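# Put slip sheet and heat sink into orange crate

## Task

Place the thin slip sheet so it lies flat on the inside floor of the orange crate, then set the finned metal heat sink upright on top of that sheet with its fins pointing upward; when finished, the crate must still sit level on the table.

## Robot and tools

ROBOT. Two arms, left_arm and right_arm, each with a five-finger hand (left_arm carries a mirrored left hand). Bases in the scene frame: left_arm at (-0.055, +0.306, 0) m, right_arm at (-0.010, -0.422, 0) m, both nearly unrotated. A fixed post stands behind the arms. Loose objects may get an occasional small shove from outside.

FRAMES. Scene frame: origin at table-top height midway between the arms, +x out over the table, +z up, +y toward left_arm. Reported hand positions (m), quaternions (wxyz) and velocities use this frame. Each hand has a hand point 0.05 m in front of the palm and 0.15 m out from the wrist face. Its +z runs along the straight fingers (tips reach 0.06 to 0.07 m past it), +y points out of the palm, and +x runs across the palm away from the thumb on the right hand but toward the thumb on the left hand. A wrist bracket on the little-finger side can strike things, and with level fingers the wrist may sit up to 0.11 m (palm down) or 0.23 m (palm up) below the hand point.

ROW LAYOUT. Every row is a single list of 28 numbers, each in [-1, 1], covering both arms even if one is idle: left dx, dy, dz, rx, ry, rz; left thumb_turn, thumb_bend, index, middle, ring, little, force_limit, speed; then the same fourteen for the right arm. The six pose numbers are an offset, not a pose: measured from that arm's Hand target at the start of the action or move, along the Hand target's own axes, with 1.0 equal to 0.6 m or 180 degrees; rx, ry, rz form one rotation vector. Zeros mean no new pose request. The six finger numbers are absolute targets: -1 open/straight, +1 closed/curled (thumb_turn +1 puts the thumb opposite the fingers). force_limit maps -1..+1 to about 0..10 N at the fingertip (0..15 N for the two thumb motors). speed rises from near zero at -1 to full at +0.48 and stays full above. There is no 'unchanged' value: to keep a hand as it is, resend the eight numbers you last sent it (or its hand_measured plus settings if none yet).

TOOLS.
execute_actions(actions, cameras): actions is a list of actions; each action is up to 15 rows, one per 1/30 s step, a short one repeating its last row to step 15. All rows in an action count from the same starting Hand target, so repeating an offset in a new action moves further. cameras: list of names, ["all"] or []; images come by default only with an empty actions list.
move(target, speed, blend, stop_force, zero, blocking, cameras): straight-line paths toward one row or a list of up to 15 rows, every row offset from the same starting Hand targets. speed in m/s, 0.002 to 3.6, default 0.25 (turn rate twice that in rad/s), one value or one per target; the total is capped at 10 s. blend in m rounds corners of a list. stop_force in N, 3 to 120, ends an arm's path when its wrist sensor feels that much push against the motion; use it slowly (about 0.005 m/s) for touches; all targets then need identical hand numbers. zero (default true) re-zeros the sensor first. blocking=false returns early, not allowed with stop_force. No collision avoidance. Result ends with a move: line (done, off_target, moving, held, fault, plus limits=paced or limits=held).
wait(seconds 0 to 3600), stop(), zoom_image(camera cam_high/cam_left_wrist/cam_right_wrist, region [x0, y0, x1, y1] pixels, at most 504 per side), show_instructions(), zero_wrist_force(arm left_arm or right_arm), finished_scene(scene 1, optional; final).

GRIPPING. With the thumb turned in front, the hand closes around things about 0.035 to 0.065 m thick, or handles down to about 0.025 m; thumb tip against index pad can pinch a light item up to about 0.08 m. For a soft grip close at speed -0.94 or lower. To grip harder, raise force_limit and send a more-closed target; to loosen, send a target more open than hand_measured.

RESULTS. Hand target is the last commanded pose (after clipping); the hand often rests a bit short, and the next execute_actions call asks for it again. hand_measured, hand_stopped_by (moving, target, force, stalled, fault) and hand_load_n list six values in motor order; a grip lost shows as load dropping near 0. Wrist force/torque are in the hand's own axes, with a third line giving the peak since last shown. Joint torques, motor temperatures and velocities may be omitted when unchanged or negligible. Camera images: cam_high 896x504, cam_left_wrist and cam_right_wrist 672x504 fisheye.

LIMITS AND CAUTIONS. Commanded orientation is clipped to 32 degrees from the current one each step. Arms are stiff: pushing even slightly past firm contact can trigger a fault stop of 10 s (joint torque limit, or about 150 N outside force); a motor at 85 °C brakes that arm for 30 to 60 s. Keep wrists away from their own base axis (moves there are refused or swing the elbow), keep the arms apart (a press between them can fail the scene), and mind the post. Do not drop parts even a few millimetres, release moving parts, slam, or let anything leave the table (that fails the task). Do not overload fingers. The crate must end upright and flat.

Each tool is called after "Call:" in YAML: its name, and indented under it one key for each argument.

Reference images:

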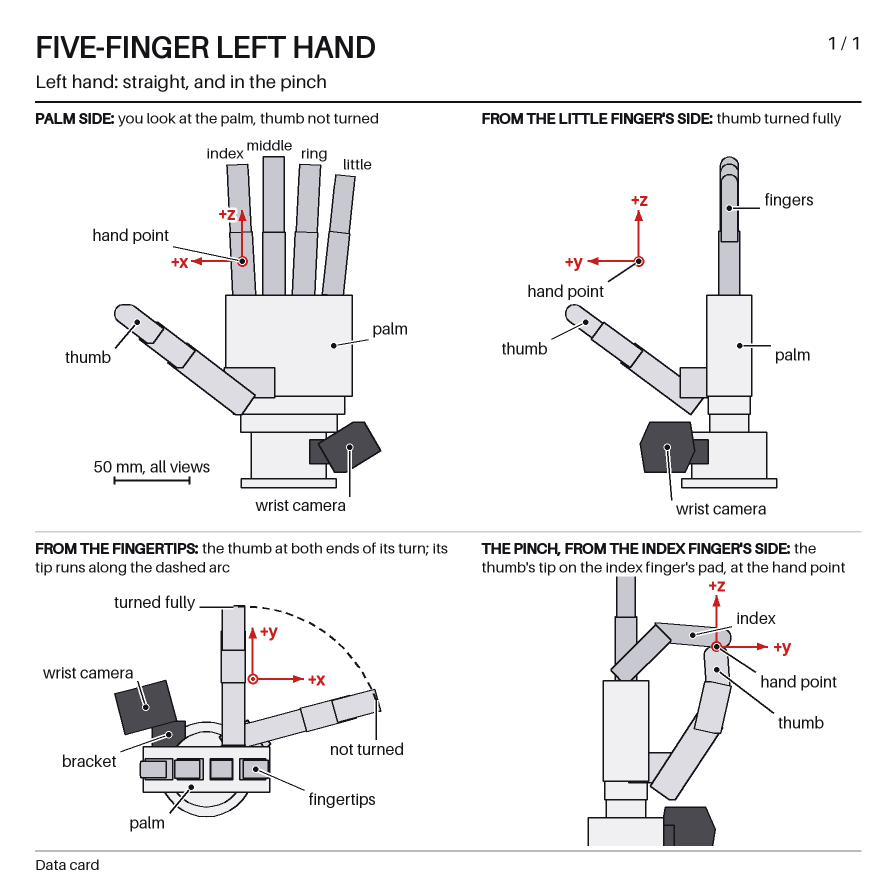

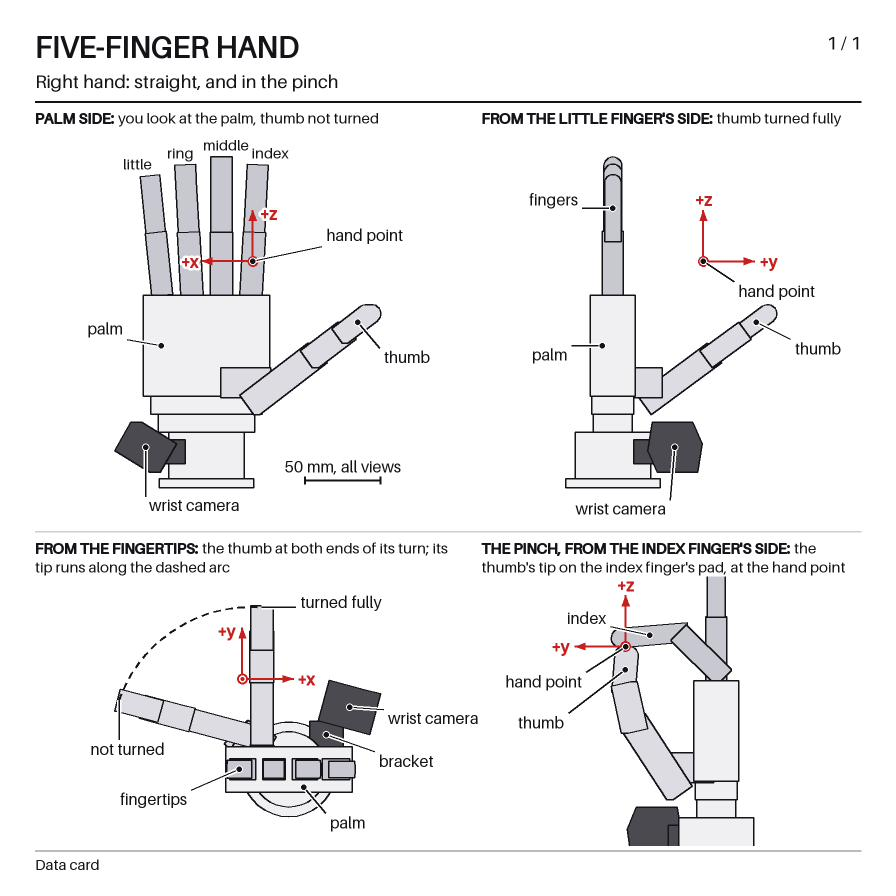

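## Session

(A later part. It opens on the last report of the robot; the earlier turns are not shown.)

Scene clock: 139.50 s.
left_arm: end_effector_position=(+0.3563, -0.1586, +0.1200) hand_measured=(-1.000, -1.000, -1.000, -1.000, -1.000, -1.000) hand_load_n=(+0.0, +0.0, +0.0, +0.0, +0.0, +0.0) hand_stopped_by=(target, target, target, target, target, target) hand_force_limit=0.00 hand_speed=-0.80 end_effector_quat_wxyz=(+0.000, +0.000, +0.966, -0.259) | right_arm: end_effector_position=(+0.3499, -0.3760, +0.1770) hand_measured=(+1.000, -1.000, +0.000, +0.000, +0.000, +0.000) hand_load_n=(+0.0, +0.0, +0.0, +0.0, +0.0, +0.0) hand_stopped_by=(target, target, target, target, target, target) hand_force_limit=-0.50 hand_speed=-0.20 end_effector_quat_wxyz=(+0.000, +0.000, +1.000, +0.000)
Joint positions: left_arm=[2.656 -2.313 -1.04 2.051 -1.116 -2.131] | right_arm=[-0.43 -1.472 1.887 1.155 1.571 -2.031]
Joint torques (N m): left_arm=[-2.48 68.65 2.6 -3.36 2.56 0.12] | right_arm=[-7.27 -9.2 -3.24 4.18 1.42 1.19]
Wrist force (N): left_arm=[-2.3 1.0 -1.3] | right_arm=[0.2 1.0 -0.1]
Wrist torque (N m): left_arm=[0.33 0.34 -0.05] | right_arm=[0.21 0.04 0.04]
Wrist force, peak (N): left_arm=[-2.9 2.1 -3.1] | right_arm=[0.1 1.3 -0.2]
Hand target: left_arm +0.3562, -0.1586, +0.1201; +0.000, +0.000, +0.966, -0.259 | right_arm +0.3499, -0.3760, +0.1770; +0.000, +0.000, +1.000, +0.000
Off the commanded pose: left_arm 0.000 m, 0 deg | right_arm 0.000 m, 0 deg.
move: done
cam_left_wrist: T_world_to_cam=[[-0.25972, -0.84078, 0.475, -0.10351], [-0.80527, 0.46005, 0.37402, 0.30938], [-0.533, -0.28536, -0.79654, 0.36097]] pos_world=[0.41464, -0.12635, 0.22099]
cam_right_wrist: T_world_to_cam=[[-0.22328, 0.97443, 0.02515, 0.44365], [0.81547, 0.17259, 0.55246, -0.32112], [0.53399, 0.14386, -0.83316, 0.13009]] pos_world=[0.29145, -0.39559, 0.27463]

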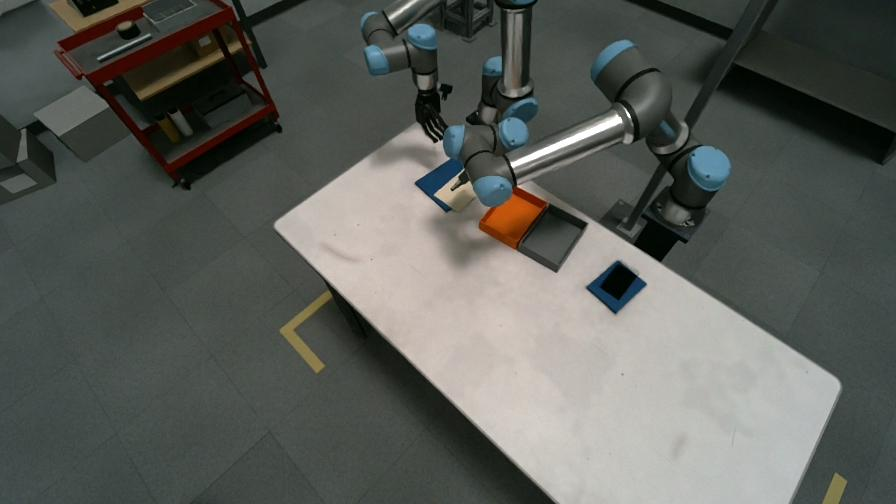

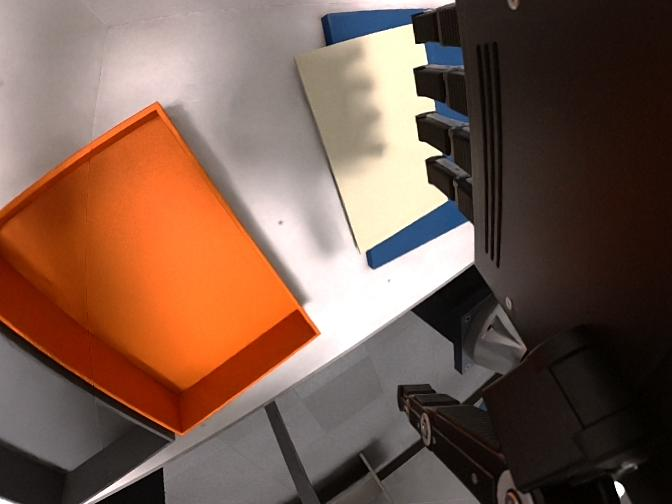

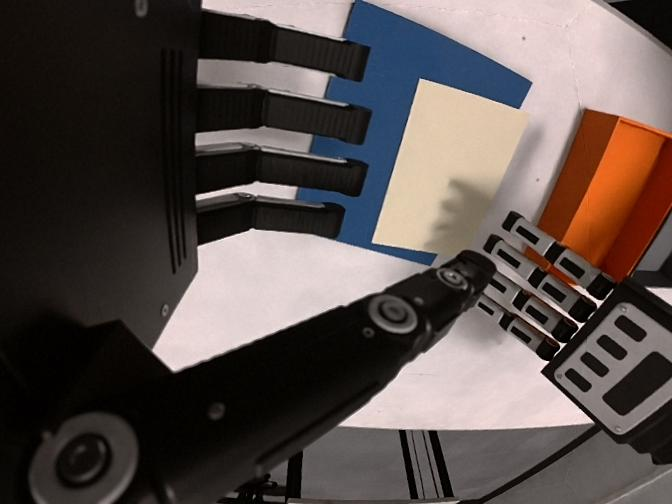

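Call:
move:
  target: [0,0.0292,0.0505,0,0,0,-1,-1,-1,-1,-1,-1,0,-0.8,0,0,0,0,0,0,1,-1,0,0,0,0,-0.5,-0.2]
  speed: 0.08
  cameras: ["all"]

Call:
zoom_image:
  camera: "cam_right_wrist"
  region: [350, 50, 650, 300]

Scene clock: 141.57 s.
left_arm: end_effector_position=(+0.3561, -0.1586, +0.0848) hand_measured=(-1.000, -1.000, -1.000, -1.000, -1.000, -1.000) hand_load_n=(+0.0, +0.0, +0.0, +0.0, +0.0, +0.0) hand_stopped_by=(target, target, target, target, target, target) hand_force_limit=0.00 hand_speed=-0.80 end_effector_quat_wxyz=(+0.000, +0.000, +0.966, -0.259) | right_arm: end_effector_position=(+0.3499, -0.3760, +0.1770) hand_measured=(+1.000, -1.000, +0.000, +0.000, +0.000, +0.000) hand_load_n=(+0.0, +0.0, +0.0, +0.0, +0.0, +0.0) hand_stopped_by=(target, target, target, target, target, target) hand_force_limit=-0.50 hand_speed=-0.20 end_effector_quat_wxyz=(+0.000, +0.000, +1.000, +0.000)
Joint positions: left_arm=[2.656 -2.336 -1.091 2.126 -1.116 -2.131] | right_arm=[-0.43 -1.472 1.887 1.155 1.571 -2.031]
Joint torques (N m): left_arm=[-0.84 75.1 34.63 -4.76 2.71 0.57] | right_arm=[-7.75 -9.97 -5.48 4.34 1.1 1.27]
Wrist force (N): left_arm=[-2.6 1.2 -1.3] | right_arm=[0.1 1.0 -0.2]
Wrist torque (N m): left_arm=[0.37 0.40 -0.07] | right_arm=[0.21 0.06 0.04]
Wrist force, peak (N): left_arm=[-2.3 0.3 -2.3] | right_arm=[0.1 1.2 -0.2]
Hand target: left_arm +0.3563, -0.1586, +0.0851; +0.000, +0.000, +0.966, -0.259 | right_arm +0.3499, -0.3760, +0.1770; +0.000, +0.000, +1.000, +0.000
Off the commanded pose: left_arm 0.000 m, 0 deg | right_arm 0.000 m, 0 deg.
move: done
cam_left_wrist: T_world_to_cam=[[-0.25948, -0.84086, 0.475, -0.08688], [-0.80501, 0.46003, 0.37461, 0.32228], [-0.53351, -0.28517, -0.79627, 0.33299]] pos_world=[0.41455, -0.12635, 0.18568]
cam_right_wrist: T_world_to_cam=[[-0.22328, 0.97443, 0.02515, 0.44365], [0.81547, 0.17259, 0.55246, -0.32112], [0.53399, 0.14386, -0.83316, 0.13009]] pos_world=[0.29145, -0.39559, 0.27463]

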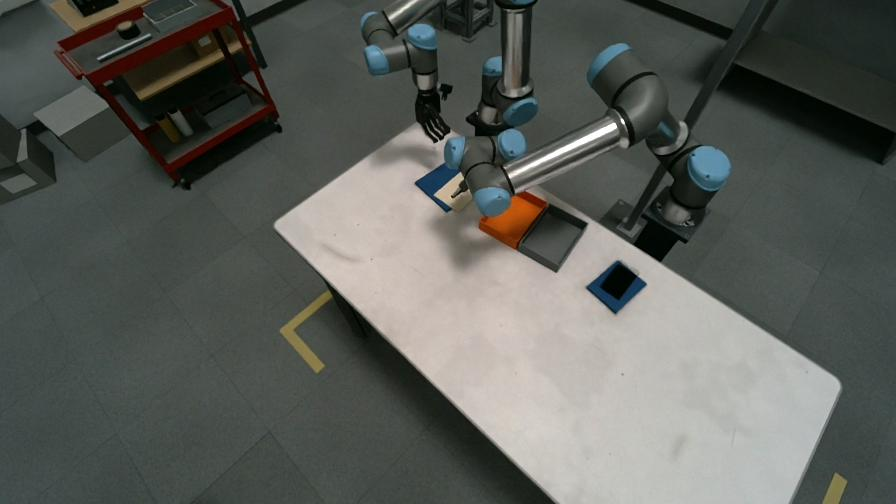

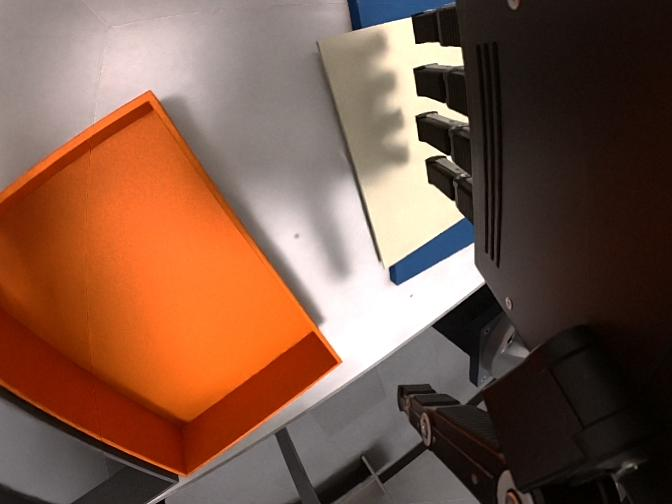

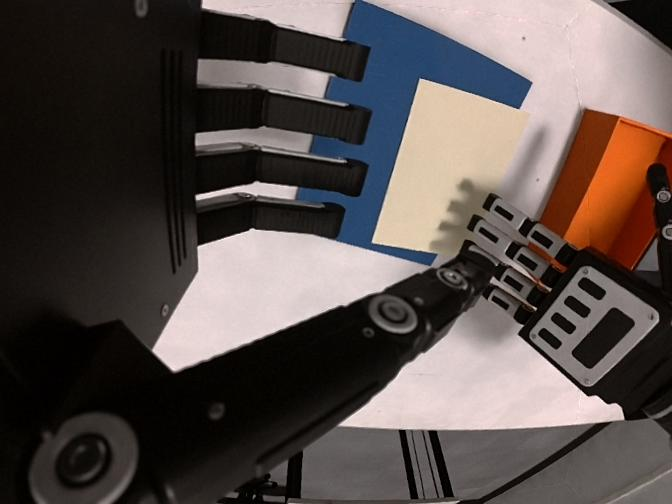

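Scaled by 1.680 from the camera's image (finer frame: 960x720).

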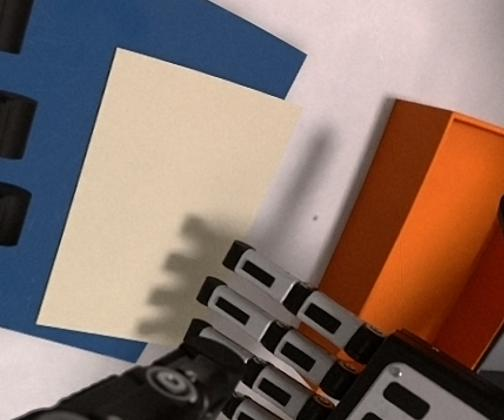

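Call:
move:
  target: [0,0.0458,0.0794,0,0,0,-1,-1,-1,-1,-1,-1,0,-0.8,0,0,0,0,0,0,1,-1,0,0,0,0,-0.5,-0.2]
  speed: 0.008
  stop_force: 4
  cameras: ["cam_left_wrist","cam_right_wrist"]

Call:
zoom_image:
  camera: "cam_right_wrist"
  region: [350, 50, 650, 300]

Scene clock: 148.37 s.
left_arm: end_effector_position=(+0.3563, -0.1586, +0.0513) hand_measured=(-1.000, -1.000, -1.000, -1.000, -1.000, -1.000) hand_load_n=(+0.0, -0.5, +0.0, +0.5, +0.0, +0.0) hand_stopped_by=(target, target, target, target, target, target) hand_force_limit=0.00 hand_speed=-0.80 end_effector_quat_wxyz=(+0.000, +0.000, +0.966, -0.259) | right_arm: end_effector_position=(+0.3499, -0.3760, +0.1770) hand_measured=(+1.000, -1.000, +0.000, +0.000, +0.000, +0.000) hand_load_n=(+0.0, +0.0, +0.0, +0.0, +0.0, +0.0) hand_stopped_by=(target, target, target, target, target, target) hand_force_limit=-0.50 hand_speed=-0.20 end_effector_quat_wxyz=(+0.000, +0.000, +1.000, +0.000)
Joint positions: left_arm=[2.656 -2.364 -1.131 2.194 -1.116 -2.131] | right_arm=[-0.43 -1.472 1.887 1.155 1.571 -2.031]
Joint torques (N m): left_arm=[-6.97 69.04 30.03 -4.32 1.56 -1.06] | right_arm=[-6.89 -14.57 -15.42 4.14 1.15 0.78]
Wrist force (N): left_arm=[-2.3 -1.4 -7.0] | right_arm=[0.1 0.9 -0.2]
Wrist torque (N m): left_arm=[0.61 0.18 -0.03] | right_arm=[0.21 0.06 0.04]
Wrist force, peak (N): left_arm=[-2.2 -2.4 -8.6] | right_arm=[0.0 1.2 -0.2]
Hand target: left_arm +0.3563, -0.1586, +0.0513; +0.000, +0.000, +0.966, -0.259 (not the last commanded pose) | right_arm +0.3499, -0.3760, +0.1770; +0.000, +0.000, +1.000, +0.000
Off the commanded pose: left_arm 0.021 m, 0 deg | right_arm 0.000 m, 0 deg.
move: contact (left_arm)
cam_left_wrist: T_world_to_cam=[[-0.25972, -0.84071, 0.47514, -0.07098], [-0.80525, 0.46012, 0.37397, 0.33513], [-0.53302, -0.28548, -0.79648, 0.30621]] pos_world=[0.41464, -0.12645, 0.15229]
cam_right_wrist: T_world_to_cam=[[-0.22328, 0.97443, 0.02515, 0.44365], [0.81547, 0.17259, 0.55246, -0.32112], [0.53399, 0.14386, -0.83316, 0.13009]] pos_world=[0.29145, -0.39559, 0.27463]

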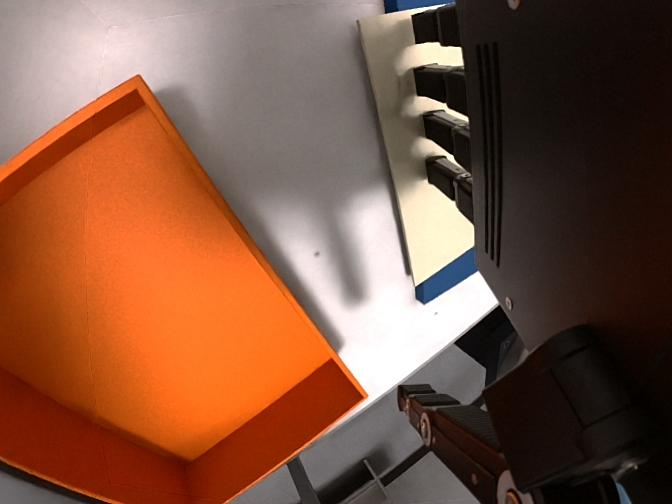

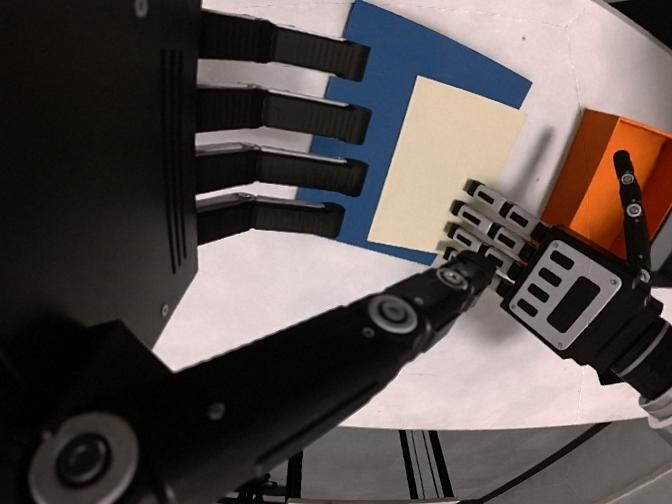

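Scaled by 1.680 from the camera's image (finer frame: 960x720).

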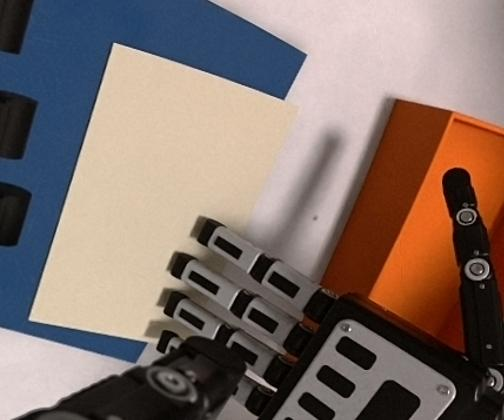

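Call:
move:
  target: [0,0.02165,-0.0125,0,0,0,-1,-1,-1,-1,-1,-1,0,-0.8,0,0,0,0,0,0,1,-1,0,0,0,0,-0.5,-0.2]
  speed: 0.03
  cameras: ["cam_left_wrist","cam_right_wrist"]

Call:
zoom_image:
  camera: "cam_right_wrist"
  region: [350, 50, 650, 300]

Scene clock: 150.60 s.
left_arm: end_effector_position=(+0.3563, -0.1436, +0.0515) hand_measured=(-1.000, -1.000, -1.000, -1.000, -1.000, -1.000) hand_load_n=(+0.0, +0.0, +0.0, +0.0, +0.0, +0.0) hand_stopped_by=(target, target, target, target, target, target) hand_force_limit=0.00 hand_speed=-0.80 end_effector_quat_wxyz=(+0.000, +0.000, +0.966, -0.259) | right_arm: end_effector_position=(+0.3499, -0.3760, +0.1770) hand_measured=(+1.000, -1.000, +0.000, +0.000, +0.000, +0.000) hand_load_n=(+0.0, +0.0, +0.0, +0.0, +0.0, +0.0) hand_stopped_by=(target, target, target, target, target, target) hand_force_limit=-0.50 hand_speed=-0.20 end_effector_quat_wxyz=(+0.000, +0.000, +1.000, +0.000)
Joint positions: left_arm=[2.679 -2.341 -1.176 2.205 -1.11 -2.105] | right_arm=[-0.43 -1.472 1.887 1.155 1.571 -2.031]
Joint torques (N m): left_arm=[-8.43 33.29 33.8 -2.27 1.19 -1.15] | right_arm=[-7.22 -15.11 -18.31 4.02 0.97 1.18]
Wrist force (N): left_arm=[-2.2 -0.9 -2.2] | right_arm=[0.0 0.9 -0.2]
Wrist torque (N m): left_arm=[0.34 0.29 -0.12] | right_arm=[0.20 0.08 0.03]
Wrist force, peak (N): left_arm=[-2.4 -1.4 -7.1] | right_arm=[-0.1 1.2 -0.2]
Hand target: left_arm +0.3563, -0.1436, +0.0513; +0.000, +0.000, +0.966, -0.259 | right_arm +0.3499, -0.3760, +0.1770; +0.000, +0.000, +1.000, +0.000
Off the commanded pose: left_arm 0.000 m, 0 deg | right_arm 0.000 m, 0 deg.
move: done
cam_left_wrist: T_world_to_cam=[[-0.25977, -0.84063, 0.47524, -0.05831], [-0.80538, 0.46014, 0.37369, 0.32824], [-0.53281, -0.28567, -0.79656, 0.3105]] pos_world=[0.41464, -0.11135, 0.15239]
cam_right_wrist: T_world_to_cam=[[-0.22328, 0.97443, 0.02515, 0.44365], [0.81547, 0.17259, 0.55246, -0.32112], [0.53399, 0.14386, -0.83316, 0.13009]] pos_world=[0.29145, -0.39559, 0.27463]

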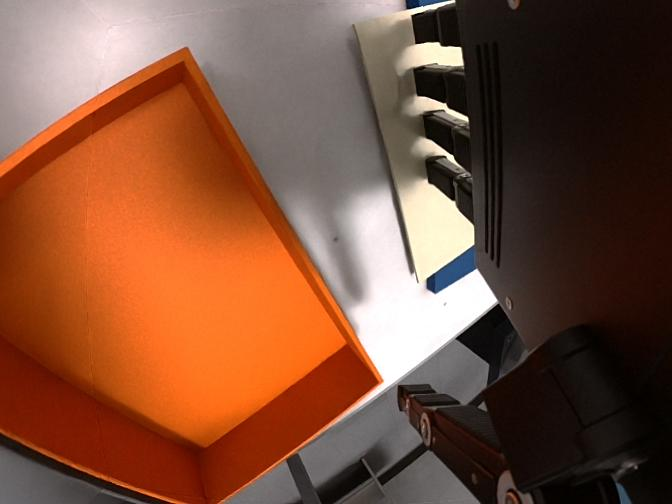

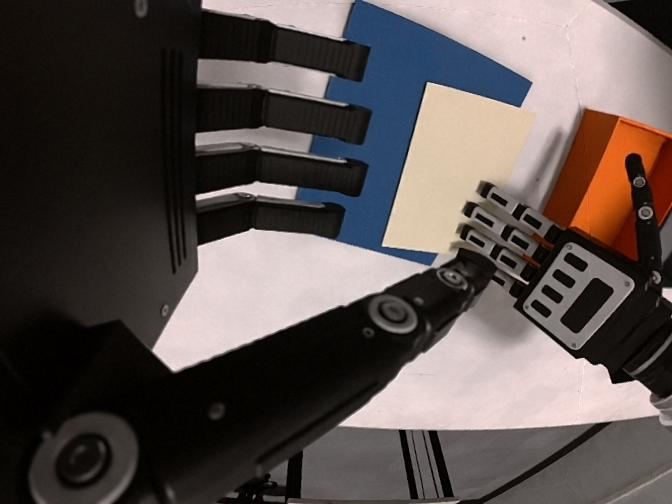

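Scaled by 1.680 from the camera's image (finer frame: 960x720).

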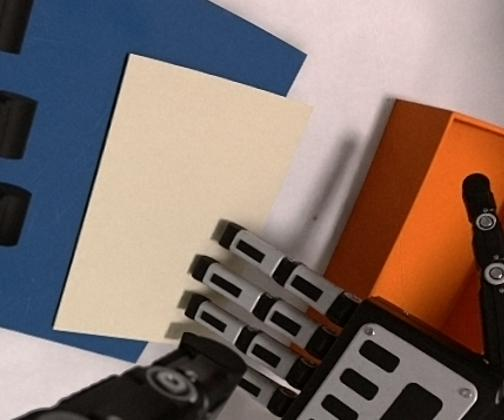

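Call:
move:
  target:
    - [0,-0.0083,-0.0144,0,0,0,-1,-1,-1,-1,-1,-1,0,-0.8,0,0,0,0,0,0,1,-1,0,0,0,0,-0.5,-0.2]
    - [0,0.0162,-0.0286,0,0,0,-1,-1,-1,-1,-1,-1,0,-0.8,0,0,0,0,0,0,1,-1,0,0,0,0,-0.5,-0.2]
  speed: 0.05
  cameras: ["cam_left_wrist","cam_right_wrist"]

Call:
zoom_image:
  camera: "cam_left_wrist"
  region: [320, 0, 520, 320]

Scene clock: 155.73 s.
left_arm: end_effector_position=(+0.3563, -0.1266, +0.0615) hand_measured=(-1.000, -1.000, -1.000, -1.000, -1.000, -1.000) hand_load_n=(+0.0, +0.0, +0.0, +0.0, +0.0, +0.0) hand_stopped_by=(target, target, target, target, target, target) hand_force_limit=0.00 hand_speed=-0.80 end_effector_quat_wxyz=(+0.001, +0.000, +0.966, -0.259) end_effector_velocity=(+0.000, -0.002, +0.000) end_effector_angular_velocity=(-0.001, -0.001, +0.001) | right_arm: end_effector_position=(+0.3499, -0.3760, +0.1770) hand_measured=(+1.000, -1.000, +0.000, +0.000, +0.000, +0.000) hand_load_n=(+0.0, -0.5, +0.0, +0.5, +0.0, +0.5) hand_stopped_by=(target, target, target, target, target, target) hand_force_limit=-0.50 hand_speed=-0.20 end_effector_quat_wxyz=(+0.000, +0.000, +1.000, +0.000)
Joint positions: left_arm=[2.707 -2.307 -1.212 2.194 -1.103 -2.076] | right_arm=[-0.43 -1.472 1.887 1.155 1.571 -2.031]
Joint velocities: left_arm=[-0.003 -0.003 0.006 0 -0.001 -0.004] | right_arm=[within noise]
Joint torques (N m): left_arm=[-7.87 24.19 34.53 -3.17 0.35 -1.11] | right_arm=[-7.07 -18.11 -23.05 3.98 1 1.08]
Wrist force (N): left_arm=[-2.0 0.9 -1.2] | right_arm=[0.0 0.9 -0.1]
Wrist torque (N m): left_arm=[0.31 0.32 -0.17] | right_arm=[0.20 0.08 0.03]
Wrist force, peak (N): left_arm=[-1.3 0.3 -3.2] | right_arm=[0.1 1.2 -0.3]
Hand target: left_arm +0.3563, -0.1266, +0.0613; +0.000, +0.000, +0.966, -0.259 | right_arm +0.3499, -0.3760, +0.1770; +0.000, +0.000, +1.000, +0.000
Off the commanded pose: left_arm 0.000 m, 0 deg | right_arm 0.000 m, 0 deg.
move: done
cam_left_wrist: T_world_to_cam=[[-0.25987, -0.84055, 0.47534, -0.04879], [-0.80541, 0.46023, 0.37351, 0.31669], [-0.53272, -0.28578, -0.79658, 0.32336]] pos_world=[0.41464, -0.09435, 0.16249]
cam_right_wrist: T_world_to_cam=[[-0.22328, 0.97443, 0.02515, 0.44365], [0.81547, 0.17259, 0.55246, -0.32112], [0.53399, 0.14386, -0.83316, 0.13009]] pos_world=[0.29145, -0.39559, 0.27463]

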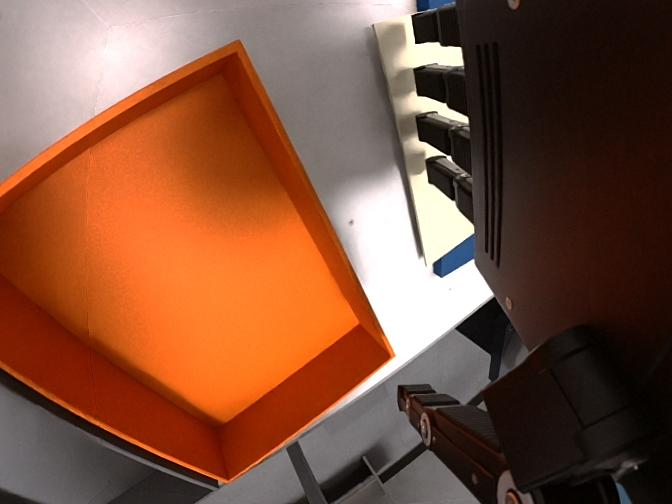

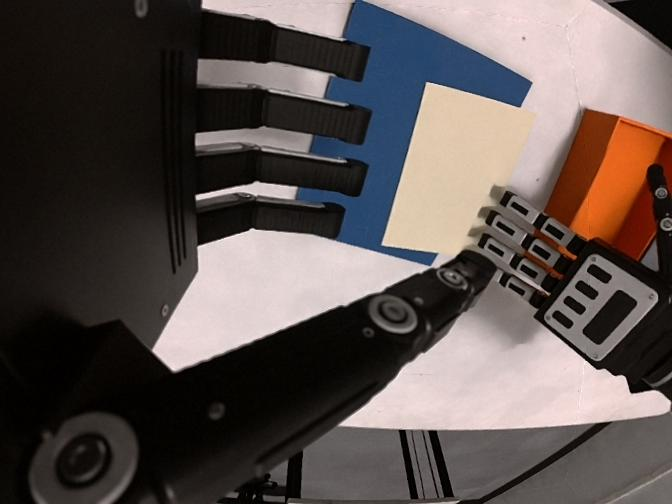

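Scaled by 1.575 from the camera's image (finer frame: 960x720).

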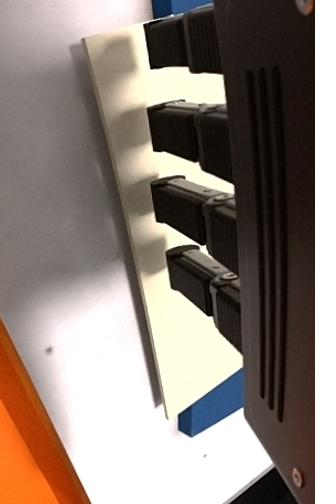

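Call:
move:
  target: [0,0.0133,0.0231,0,0,0,-1,-1,-1,-1,-1,-1,0,-0.8,0,0,0,0,0,0,1,-1,0,0,0,0,-0.5,-0.2]
  speed: 0.01
  stop_force: 6
  cameras: ["cam_left_wrist","cam_right_wrist"]

Call:
zoom_image:
  camera: "cam_left_wrist"
  region: [320, 0, 520, 320]

Scene clock: 160.97 s.
left_arm: end_effector_position=(+0.3562, -0.1266, +0.0453) hand_measured=(-1.000, -1.000, -1.000, -1.000, -1.000, -1.000) hand_load_n=(+0.0, +0.0, +0.0, +0.0, +0.0, +0.0) hand_stopped_by=(target, target, target, target, target, target) hand_force_limit=0.00 hand_speed=-0.80 end_effector_quat_wxyz=(+0.000, +0.000, +0.966, -0.259) | right_arm: end_effector_position=(+0.3499, -0.3760, +0.1770) hand_measured=(+1.000, -1.000, +0.000, +0.000, +0.000, +0.000) hand_load_n=(+0.0, +0.0, +0.0, +0.0, +0.0, +0.0) hand_stopped_by=(target, target, target, target, target, target) hand_force_limit=-0.50 hand_speed=-0.20 end_effector_quat_wxyz=(+0.000, +0.000, +1.000, +0.000)
Joint positions: left_arm=[2.706 -2.323 -1.229 2.226 -1.103 -2.076] | right_arm=[-0.43 -1.472 1.887 1.155 1.571 -2.031]
Joint torques (N m): left_arm=[-7.88 54.21 26.85 -4.12 -1.78 -1.26] | right_arm=[-7.43 -20.25 -30.5 3.93 0.92 0.97]
Wrist force (N): left_arm=[-2.1 0.6 -2.6] | right_arm=[0.0 0.9 -0.3]
Wrist torque (N m): left_arm=[0.38 0.31 -0.15] | right_arm=[0.20 0.08 0.03]
Wrist force, peak (N): left_arm=[-2.1 1.1 -3.0] | right_arm=[0.1 1.2 -0.2]
Hand target: left_arm +0.3563, -0.1267, +0.0453; +0.000, +0.000, +0.966, -0.259 | right_arm +0.3499, -0.3760, +0.1770; +0.000, +0.000, +1.000, +0.000
Off the commanded pose: left_arm 0.000 m, 0 deg | right_arm 0.000 m, 0 deg.
move: done
cam_left_wrist: T_world_to_cam=[[-0.25952, -0.84076, 0.47515, -0.04126], [-0.80519, 0.46003, 0.37422, 0.32262], [-0.53321, -0.28547, -0.79636, 0.31055]] pos_world=[0.41465, -0.09445, 0.14619]
cam_right_wrist: T_world_to_cam=[[-0.22328, 0.97443, 0.02515, 0.44365], [0.81547, 0.17259, 0.55246, -0.32112], [0.53399, 0.14386, -0.83316, 0.13009]] pos_world=[0.29145, -0.39559, 0.27463]

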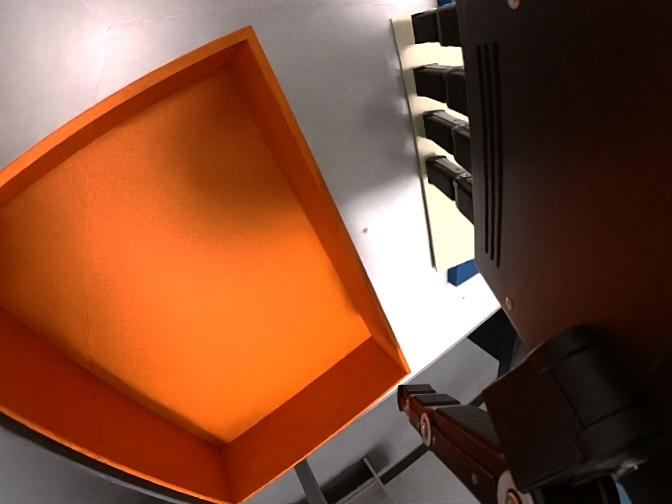

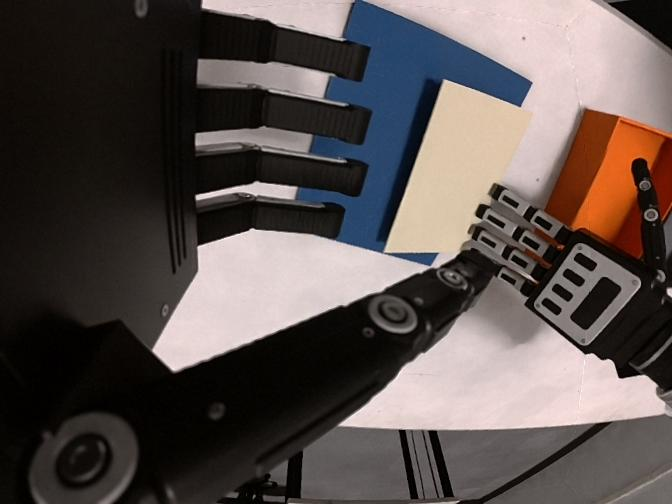

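Scaled by 1.575 from the camera's image (finer frame: 960x720).

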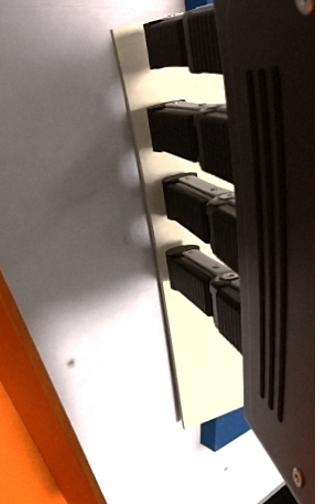

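Call:
move:
  target: [0,0,0,0,0,0,-1,-1,-1,-1,-1,-1,0,-0.8,-0.0167,0.0467,0.1617,0,0,0,1,-1,0,0,0,0,-0.5,-0.2]
  speed: 0.1
  cameras: ["cam_left_wrist","cam_right_wrist"]

Call:
move:
  target: [0,0,0,0,0,0,-1,-1,-1,-1,-1,-1,0,-0.8,0,0,0.0833,0,0,0,1,-1,0,0,0,0,-0.5,-0.2]
  speed: 0.008
  stop_force: 3
  cameras: ["cam_left_wrist","cam_right_wrist"]

Scene clock: 169.73 s.
left_arm: end_effector_position=(+0.3563, -0.1267, +0.0453) hand_measured=(-1.000, -1.000, -1.000, -1.000, -1.000, -1.000) hand_load_n=(+0.0, +0.0, +0.0, +0.0, +0.0, +0.0) hand_stopped_by=(target, target, target, target, target, target) hand_force_limit=0.00 hand_speed=-0.80 end_effector_quat_wxyz=(+0.000, +0.000, +0.966, -0.259) | right_arm: end_effector_position=(+0.3599, -0.3479, +0.0799) hand_measured=(+1.000, -1.000, +0.000, +0.000, +0.000, +0.000) hand_load_n=(+0.0, +0.0, +0.0, +0.0, +0.0, +0.0) hand_stopped_by=(target, target, target, target, target, target) hand_force_limit=-0.50 hand_speed=-0.20 end_effector_quat_wxyz=(+0.000, +0.000, +1.000, +0.000)
Joint positions: left_arm=[2.706 -2.323 -1.229 2.226 -1.103 -2.076] | right_arm=[-0.333 -1.322 1.993 0.899 1.571 -1.934]
Joint torques (N m): left_arm=[-7.51 70.71 27.92 -4.17 -1.64 -1.15] | right_arm=[-7.62 -40.34 -30.82 2.05 1.42 -0.69]
Wrist force (N): left_arm=[-2.0 0.5 -2.7] | right_arm=[-0.1 0.7 -0.1]
Wrist torque (N m): left_arm=[0.38 0.29 -0.14] | right_arm=[0.18 0.09 -0.06]
Wrist force, peak (N): left_arm=[-2.2 0.6 -2.8] | right_arm=[-0.2 0.1 -1.6]
Hand target: left_arm +0.3563, -0.1267, +0.0453; +0.000, +0.000, +0.966, -0.259 | right_arm +0.3600, -0.3480, +0.0800; +0.000, +0.000, +1.000, +0.000
Off the commanded pose: left_arm 0.000 m, 0 deg | right_arm 0.000 m, 0 deg.
move: done
cam_left_wrist: T_world_to_cam=[[-0.25972, -0.84071, 0.47514, -0.04122], [-0.80525, 0.46012, 0.37397, 0.32265], [-0.53302, -0.28548, -0.79648, 0.31057]] pos_world=[0.41464, -0.09445, 0.14629]
cam_right_wrist: T_world_to_cam=[[-0.22341, 0.97439, 0.0254, 0.42092], [0.81566, 0.17262, 0.55217, -0.28053], [0.53365, 0.14408, -0.83334, 0.04011]] pos_world=[0.30145, -0.3675, 0.17763]

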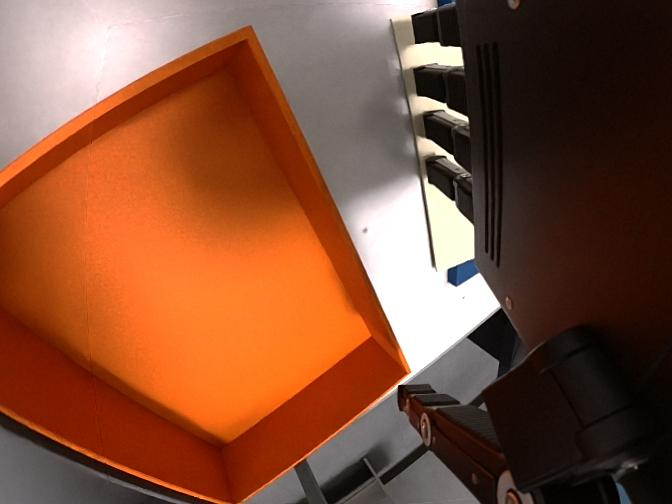

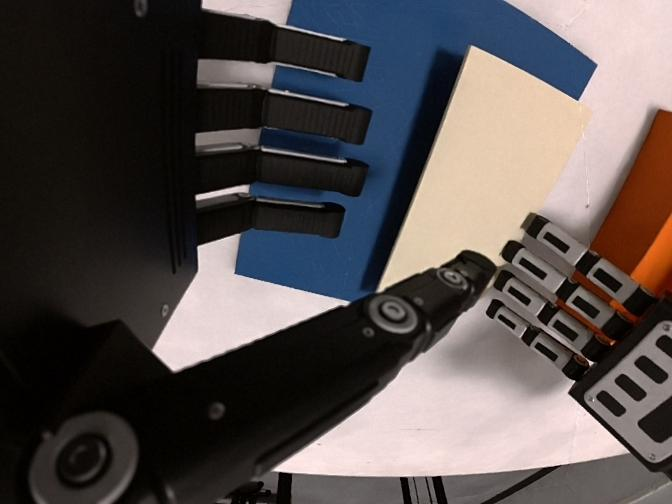

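Scene clock: 175.97 s.
left_arm: end_effector_position=(+0.3563, -0.1267, +0.0453) hand_measured=(-1.000, -1.000, -1.000, -1.000, -1.000, -1.000) hand_load_n=(+0.0, +0.0, +0.0, +0.0, +0.0, +0.0) hand_stopped_by=(target, target, target, target, target, target) hand_force_limit=0.00 hand_speed=-0.80 end_effector_quat_wxyz=(+0.000, +0.000, +0.966, -0.259) | right_arm: end_effector_position=(+0.3600, -0.3480, +0.0395) hand_measured=(+1.000, -1.000, +0.000, +0.000, +0.000, +0.000) hand_load_n=(+0.0, +0.0, -4.0, -0.5, +0.0, +0.0) hand_stopped_by=(target, target, target, target, target, target) hand_force_limit=-0.50 hand_speed=-0.20 end_effector_quat_wxyz=(+0.000, +0.000, +1.000, +0.000)
Joint positions: left_arm=[2.706 -2.323 -1.229 2.226 -1.103 -2.076] | right_arm=[-0.333 -1.252 2.033 0.789 1.571 -1.934]
Joint torques (N m): left_arm=[-7.03 70.55 28.01 -4.19 -1.37 -1.1] | right_arm=[-7.99 -41.99 -25.12 4.63 1.43 -1.1]
Wrist force (N): left_arm=[-2.0 0.5 -2.6] | right_arm=[-2.6 0.0 -4.5]
Wrist torque (N m): left_arm=[0.36 0.30 -0.14] | right_arm=[0.27 0.18 -0.07]
Wrist force, peak (N): left_arm=[-2.2 0.6 -2.8] | right_arm=[-3.9 -2.0 -5.8]
Hand target: left_arm +0.3563, -0.1267, +0.0453; +0.000, +0.000, +0.966, -0.259 | right_arm +0.3600, -0.3480, +0.0395; +0.000, +0.000, +1.000, +0.000 (not the last commanded pose)
Off the commanded pose: left_arm 0.000 m, 0 deg | right_arm 0.009 m, 0 deg.
move: contact (right_arm)
cam_left_wrist: T_world_to_cam=[[-0.25972, -0.84071, 0.47514, -0.04122], [-0.80525, 0.46012, 0.37397, 0.32265], [-0.53302, -0.28548, -0.79648, 0.31057]] pos_world=[0.41464, -0.09445, 0.14629]
cam_right_wrist: T_world_to_cam=[[-0.22328, 0.97443, 0.02515, 0.42208], [0.81547, 0.17259, 0.55246, -0.25823], [0.53399, 0.14386, -0.83316, 0.00611]] pos_world=[0.30155, -0.3676, 0.13713]

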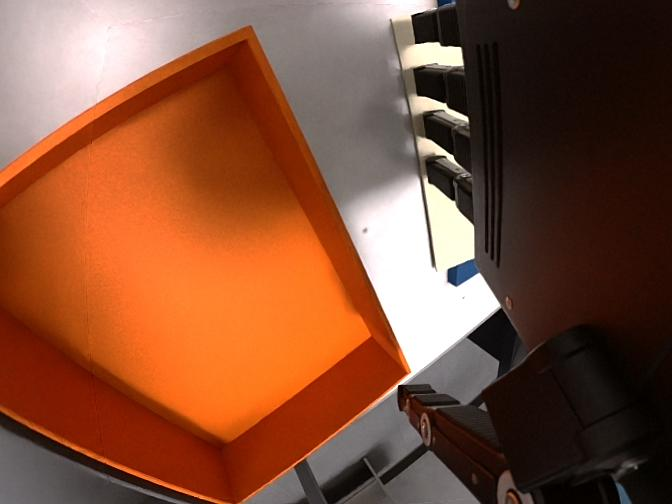

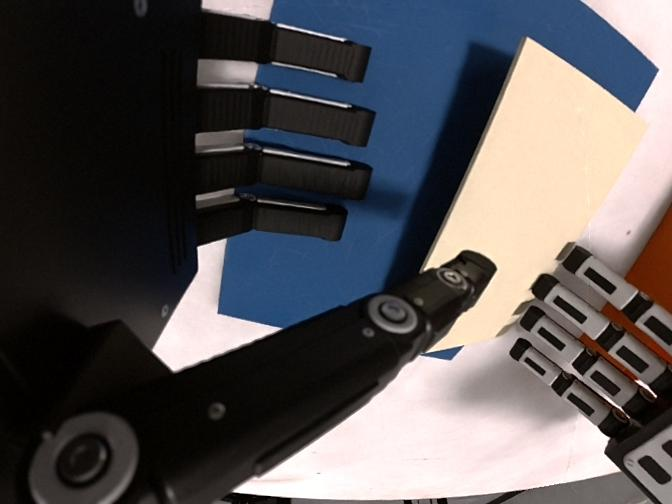

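Call:
move:
  target:
    - [0,0,0,0,0,0,-1,-1,-1,-1,-1,-1,0,-0.8,0,0,-0.0042,0,0,0,1,-1,0,0,0,0,-0.5,-0.2]
    - [0,0,0,0,0,0,-1,-1,-1,-1,-1,-1,0,-0.8,0,0.0833,-0.0042,0,0,0,1,-1,0,0,0,0,-0.5,-0.2]
  speed: 0.02
  stop_force: 4
  cameras: ["cam_left_wrist","cam_right_wrist"]

Scene clock: 180.33 s.
left_arm: end_effector_position=(+0.3563, -0.1267, +0.0453) hand_measured=(-1.000, -1.000, -1.000, -1.000, -1.000, -1.000) hand_load_n=(+0.0, +0.0, +0.0, +0.0, +0.0, +0.0) hand_stopped_by=(target, target, target, target, target, target) hand_force_limit=0.00 hand_speed=-0.80 end_effector_quat_wxyz=(+0.000, +0.000, +0.966, -0.259) | right_arm: end_effector_position=(+0.3600, -0.3480, +0.0400) hand_measured=(+1.000, -1.000, +0.000, +0.000, +0.000, +0.000) hand_load_n=(+0.0, +0.0, +0.0, +0.0, +0.0, +0.0) hand_stopped_by=(target, target, target, target, target, target) hand_force_limit=-0.50 hand_speed=-0.20 end_effector_quat_wxyz=(+0.000, +0.000, +1.000, +0.000)
Joint positions: left_arm=[2.706 -2.323 -1.229 2.226 -1.103 -2.076] | right_arm=[-0.333 -1.253 2.032 0.79 1.571 -1.934]
Joint torques (N m): left_arm=[-6.08 70.35 28.21 -4.16 -1.12 -1.1] | right_arm=[-7.48 -12.42 3.11 4.87 1.23 -0.77]
Wrist force (N): left_arm=[-2.2 0.4 -2.6] | right_arm=[-0.3 0.6 -0.6]
Wrist torque (N m): left_arm=[0.35 0.32 -0.15] | right_arm=[0.20 0.06 -0.05]
Wrist force, peak (N): left_arm=[-2.1 0.5 -2.9] | right_arm=[-2.6 -0.2 -4.8]
Hand target: left_arm +0.3563, -0.1267, +0.0453; +0.000, +0.000, +0.966, -0.259 | right_arm +0.3600, -0.3480, +0.0400; +0.000, +0.000, +1.000, +0.000 (not the last commanded pose)
Off the commanded pose: left_arm 0.000 m, 0 deg | right_arm 0.050 m, 0 deg.
move: contact (right_arm); path passed 0 of 2 targets
cam_left_wrist: T_world_to_cam=[[-0.25972, -0.84071, 0.47514, -0.04122], [-0.80525, 0.46012, 0.37397, 0.32265], [-0.53302, -0.28548, -0.79648, 0.31057]] pos_world=[0.41464, -0.09445, 0.14629]
cam_right_wrist: T_world_to_cam=[[-0.22339, 0.97441, 0.02505, 0.42212], [0.81537, 0.17272, 0.55258, -0.25852], [0.53411, 0.14387, -0.83308, 0.00643]] pos_world=[0.30166, -0.3676, 0.13763]

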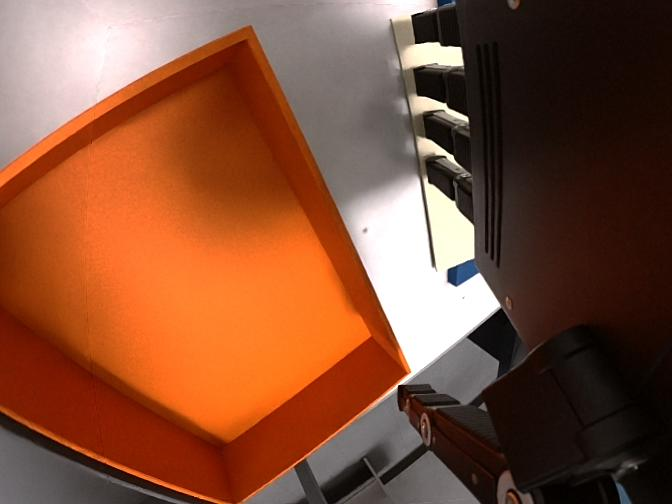

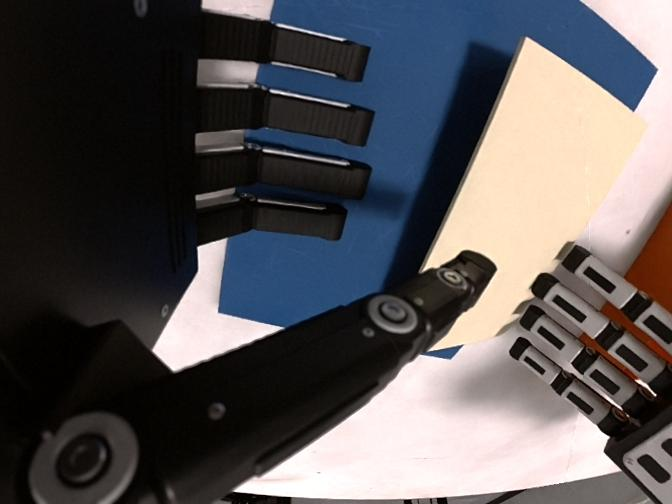

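Call:
move:
  target: [0,0,0,0,0,0,-1,-1,-1,-1,-1,-1,0,-0.8,0,0.0333,-0.0025,0,0,0,1,-1,0,0,0,0,-0.5,-0.2]
  speed: 0.02
  stop_force: 3
  cameras: ["cam_right_wrist"]

Scene clock: 183.03 s.
left_arm: end_effector_position=(+0.3563, -0.1267, +0.0453) hand_measured=(-1.000, -1.000, -1.000, -1.000, -1.000, -1.000) hand_load_n=(+0.0, +0.0, +0.0, +0.0, +0.0, +0.0) hand_stopped_by=(target, target, target, target, target, target) hand_force_limit=0.00 hand_speed=-0.80 end_effector_quat_wxyz=(+0.000, +0.000, +0.966, -0.259) | right_arm: end_effector_position=(+0.3601, -0.3281, +0.0415) hand_measured=(+1.000, -1.000, +0.000, +0.000, +0.000, +0.000) hand_load_n=(+0.0, +0.0, +0.0, +0.0, +0.0, +0.0) hand_stopped_by=(target, target, target, target, target, target) hand_force_limit=-0.50 hand_speed=-0.20 end_effector_quat_wxyz=(+0.000, +0.000, +1.000, +0.000)
Joint positions: left_arm=[2.706 -2.323 -1.229 2.226 -1.103 -2.076] | right_arm=[-0.273 -1.253 2.027 0.796 1.571 -1.874]
Joint torques (N m): left_arm=[-6.1 70.09 28.09 -4.2 -1.05 -1.14] | right_arm=[-8.11 -12.19 -12.81 1.32 1.68 -1.06]
Wrist force (N): left_arm=[-2.0 0.6 -2.7] | right_arm=[0.4 0.5 -0.4]
Wrist torque (N m): left_arm=[0.39 0.30 -0.15] | right_arm=[0.17 0.00 -0.04]
Wrist force, peak (N): left_arm=[-2.1 0.5 -2.9] | right_arm=[0.5 0.9 -0.5]
Hand target: left_arm +0.3563, -0.1267, +0.0453; +0.000, +0.000, +0.966, -0.259 | right_arm +0.3600, -0.3280, +0.0415; +0.000, +0.000, +1.000, +0.000
Off the commanded pose: left_arm 0.000 m, 0 deg | right_arm 0.000 m, 0 deg.
move: done
cam_right_wrist: T_world_to_cam=[[-0.22332, 0.97442, 0.02495, 0.4026], [0.81533, 0.17271, 0.55263, -0.26281], [0.53419, 0.14376, -0.83305, 0.00474]] pos_world=[0.30166, -0.34759, 0.13914]

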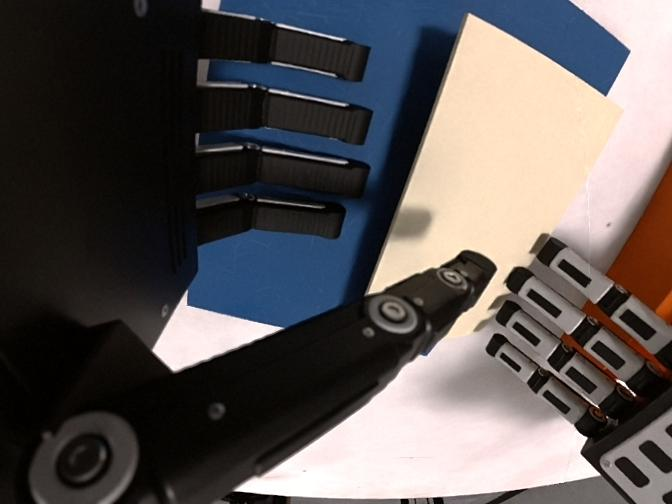

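Call:
move:
  target: [0,0,0,0,0,0,-1,-1,-1,-1,-1,-1,0,-0.8,0,0.025,0,0,0,0,1,-1,0,0,0,0,-0.5,-0.2]
  speed: 0.02
  stop_force: 3
  cameras: ["cam_right_wrist"]

Call:
zoom_image:
  camera: "cam_right_wrist"
  region: [200, 0, 500, 320]

Scene clock: 185.93 s.
left_arm: end_effector_position=(+0.3563, -0.1267, +0.0453) hand_measured=(-1.000, -1.000, -1.000, -1.000, -1.000, -1.000) hand_load_n=(+0.0, +0.0, +0.0, +0.0, +0.0, +0.0) hand_stopped_by=(target, target, target, target, target, target) hand_force_limit=0.00 hand_speed=-0.80 end_effector_quat_wxyz=(+0.000, +0.000, +0.966, -0.259) | right_arm: end_effector_position=(+0.3601, -0.3131, +0.0415) hand_measured=(+1.000, -1.000, +0.000, +0.000, +0.000, +0.000) hand_load_n=(+0.0, +0.0, +0.0, -0.5, +0.0, +0.0) hand_stopped_by=(target, target, target, target, target, target) hand_force_limit=-0.50 hand_speed=-0.20 end_effector_quat_wxyz=(+0.000, +0.000, +1.000, +0.000)
Joint positions: left_arm=[2.706 -2.323 -1.229 2.226 -1.103 -2.076] | right_arm=[-0.227 -1.249 2.022 0.797 1.571 -1.828]
Joint torques (N m): left_arm=[-5.18 70.36 28.37 -4.17 -1 -1.17] | right_arm=[-7.8 -24.99 -9.67 3.37 1.64 -1.14]
Wrist force (N): left_arm=[-2.1 0.5 -2.6] | right_arm=[0.4 0.3 -0.4]
Wrist torque (N m): left_arm=[0.35 0.32 -0.15] | right_arm=[0.15 0.01 -0.05]
Wrist force, peak (N): left_arm=[-2.2 0.6 -2.8] | right_arm=[0.7 0.6 -0.7]
Hand target: left_arm +0.3563, -0.1267, +0.0453; +0.000, +0.000, +0.966, -0.259 | right_arm +0.3600, -0.3130, +0.0415; +0.000, +0.000, +1.000, +0.000
Off the commanded pose: left_arm 0.000 m, 0 deg | right_arm 0.000 m, 0 deg.
move: done
cam_right_wrist: T_world_to_cam=[[-0.22339, 0.97441, 0.02505, 0.38798], [0.81537, 0.17272, 0.55258, -0.2654], [0.53411, 0.14387, -0.83308, 0.00264]] pos_world=[0.30166, -0.33259, 0.13913]

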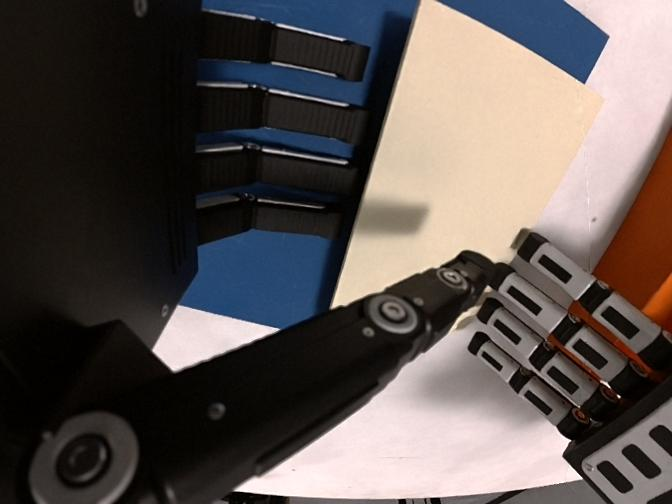

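Scaled by 1.575 from the camera's image (finer frame: 960x720).

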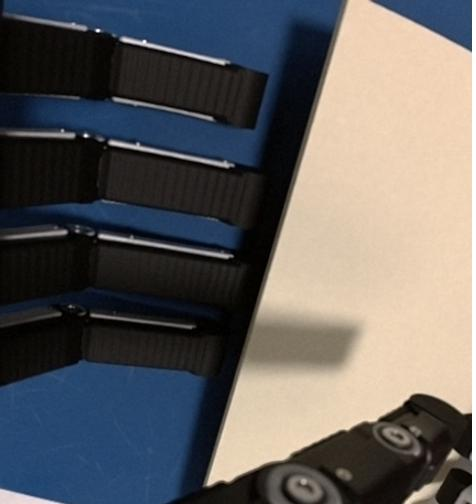

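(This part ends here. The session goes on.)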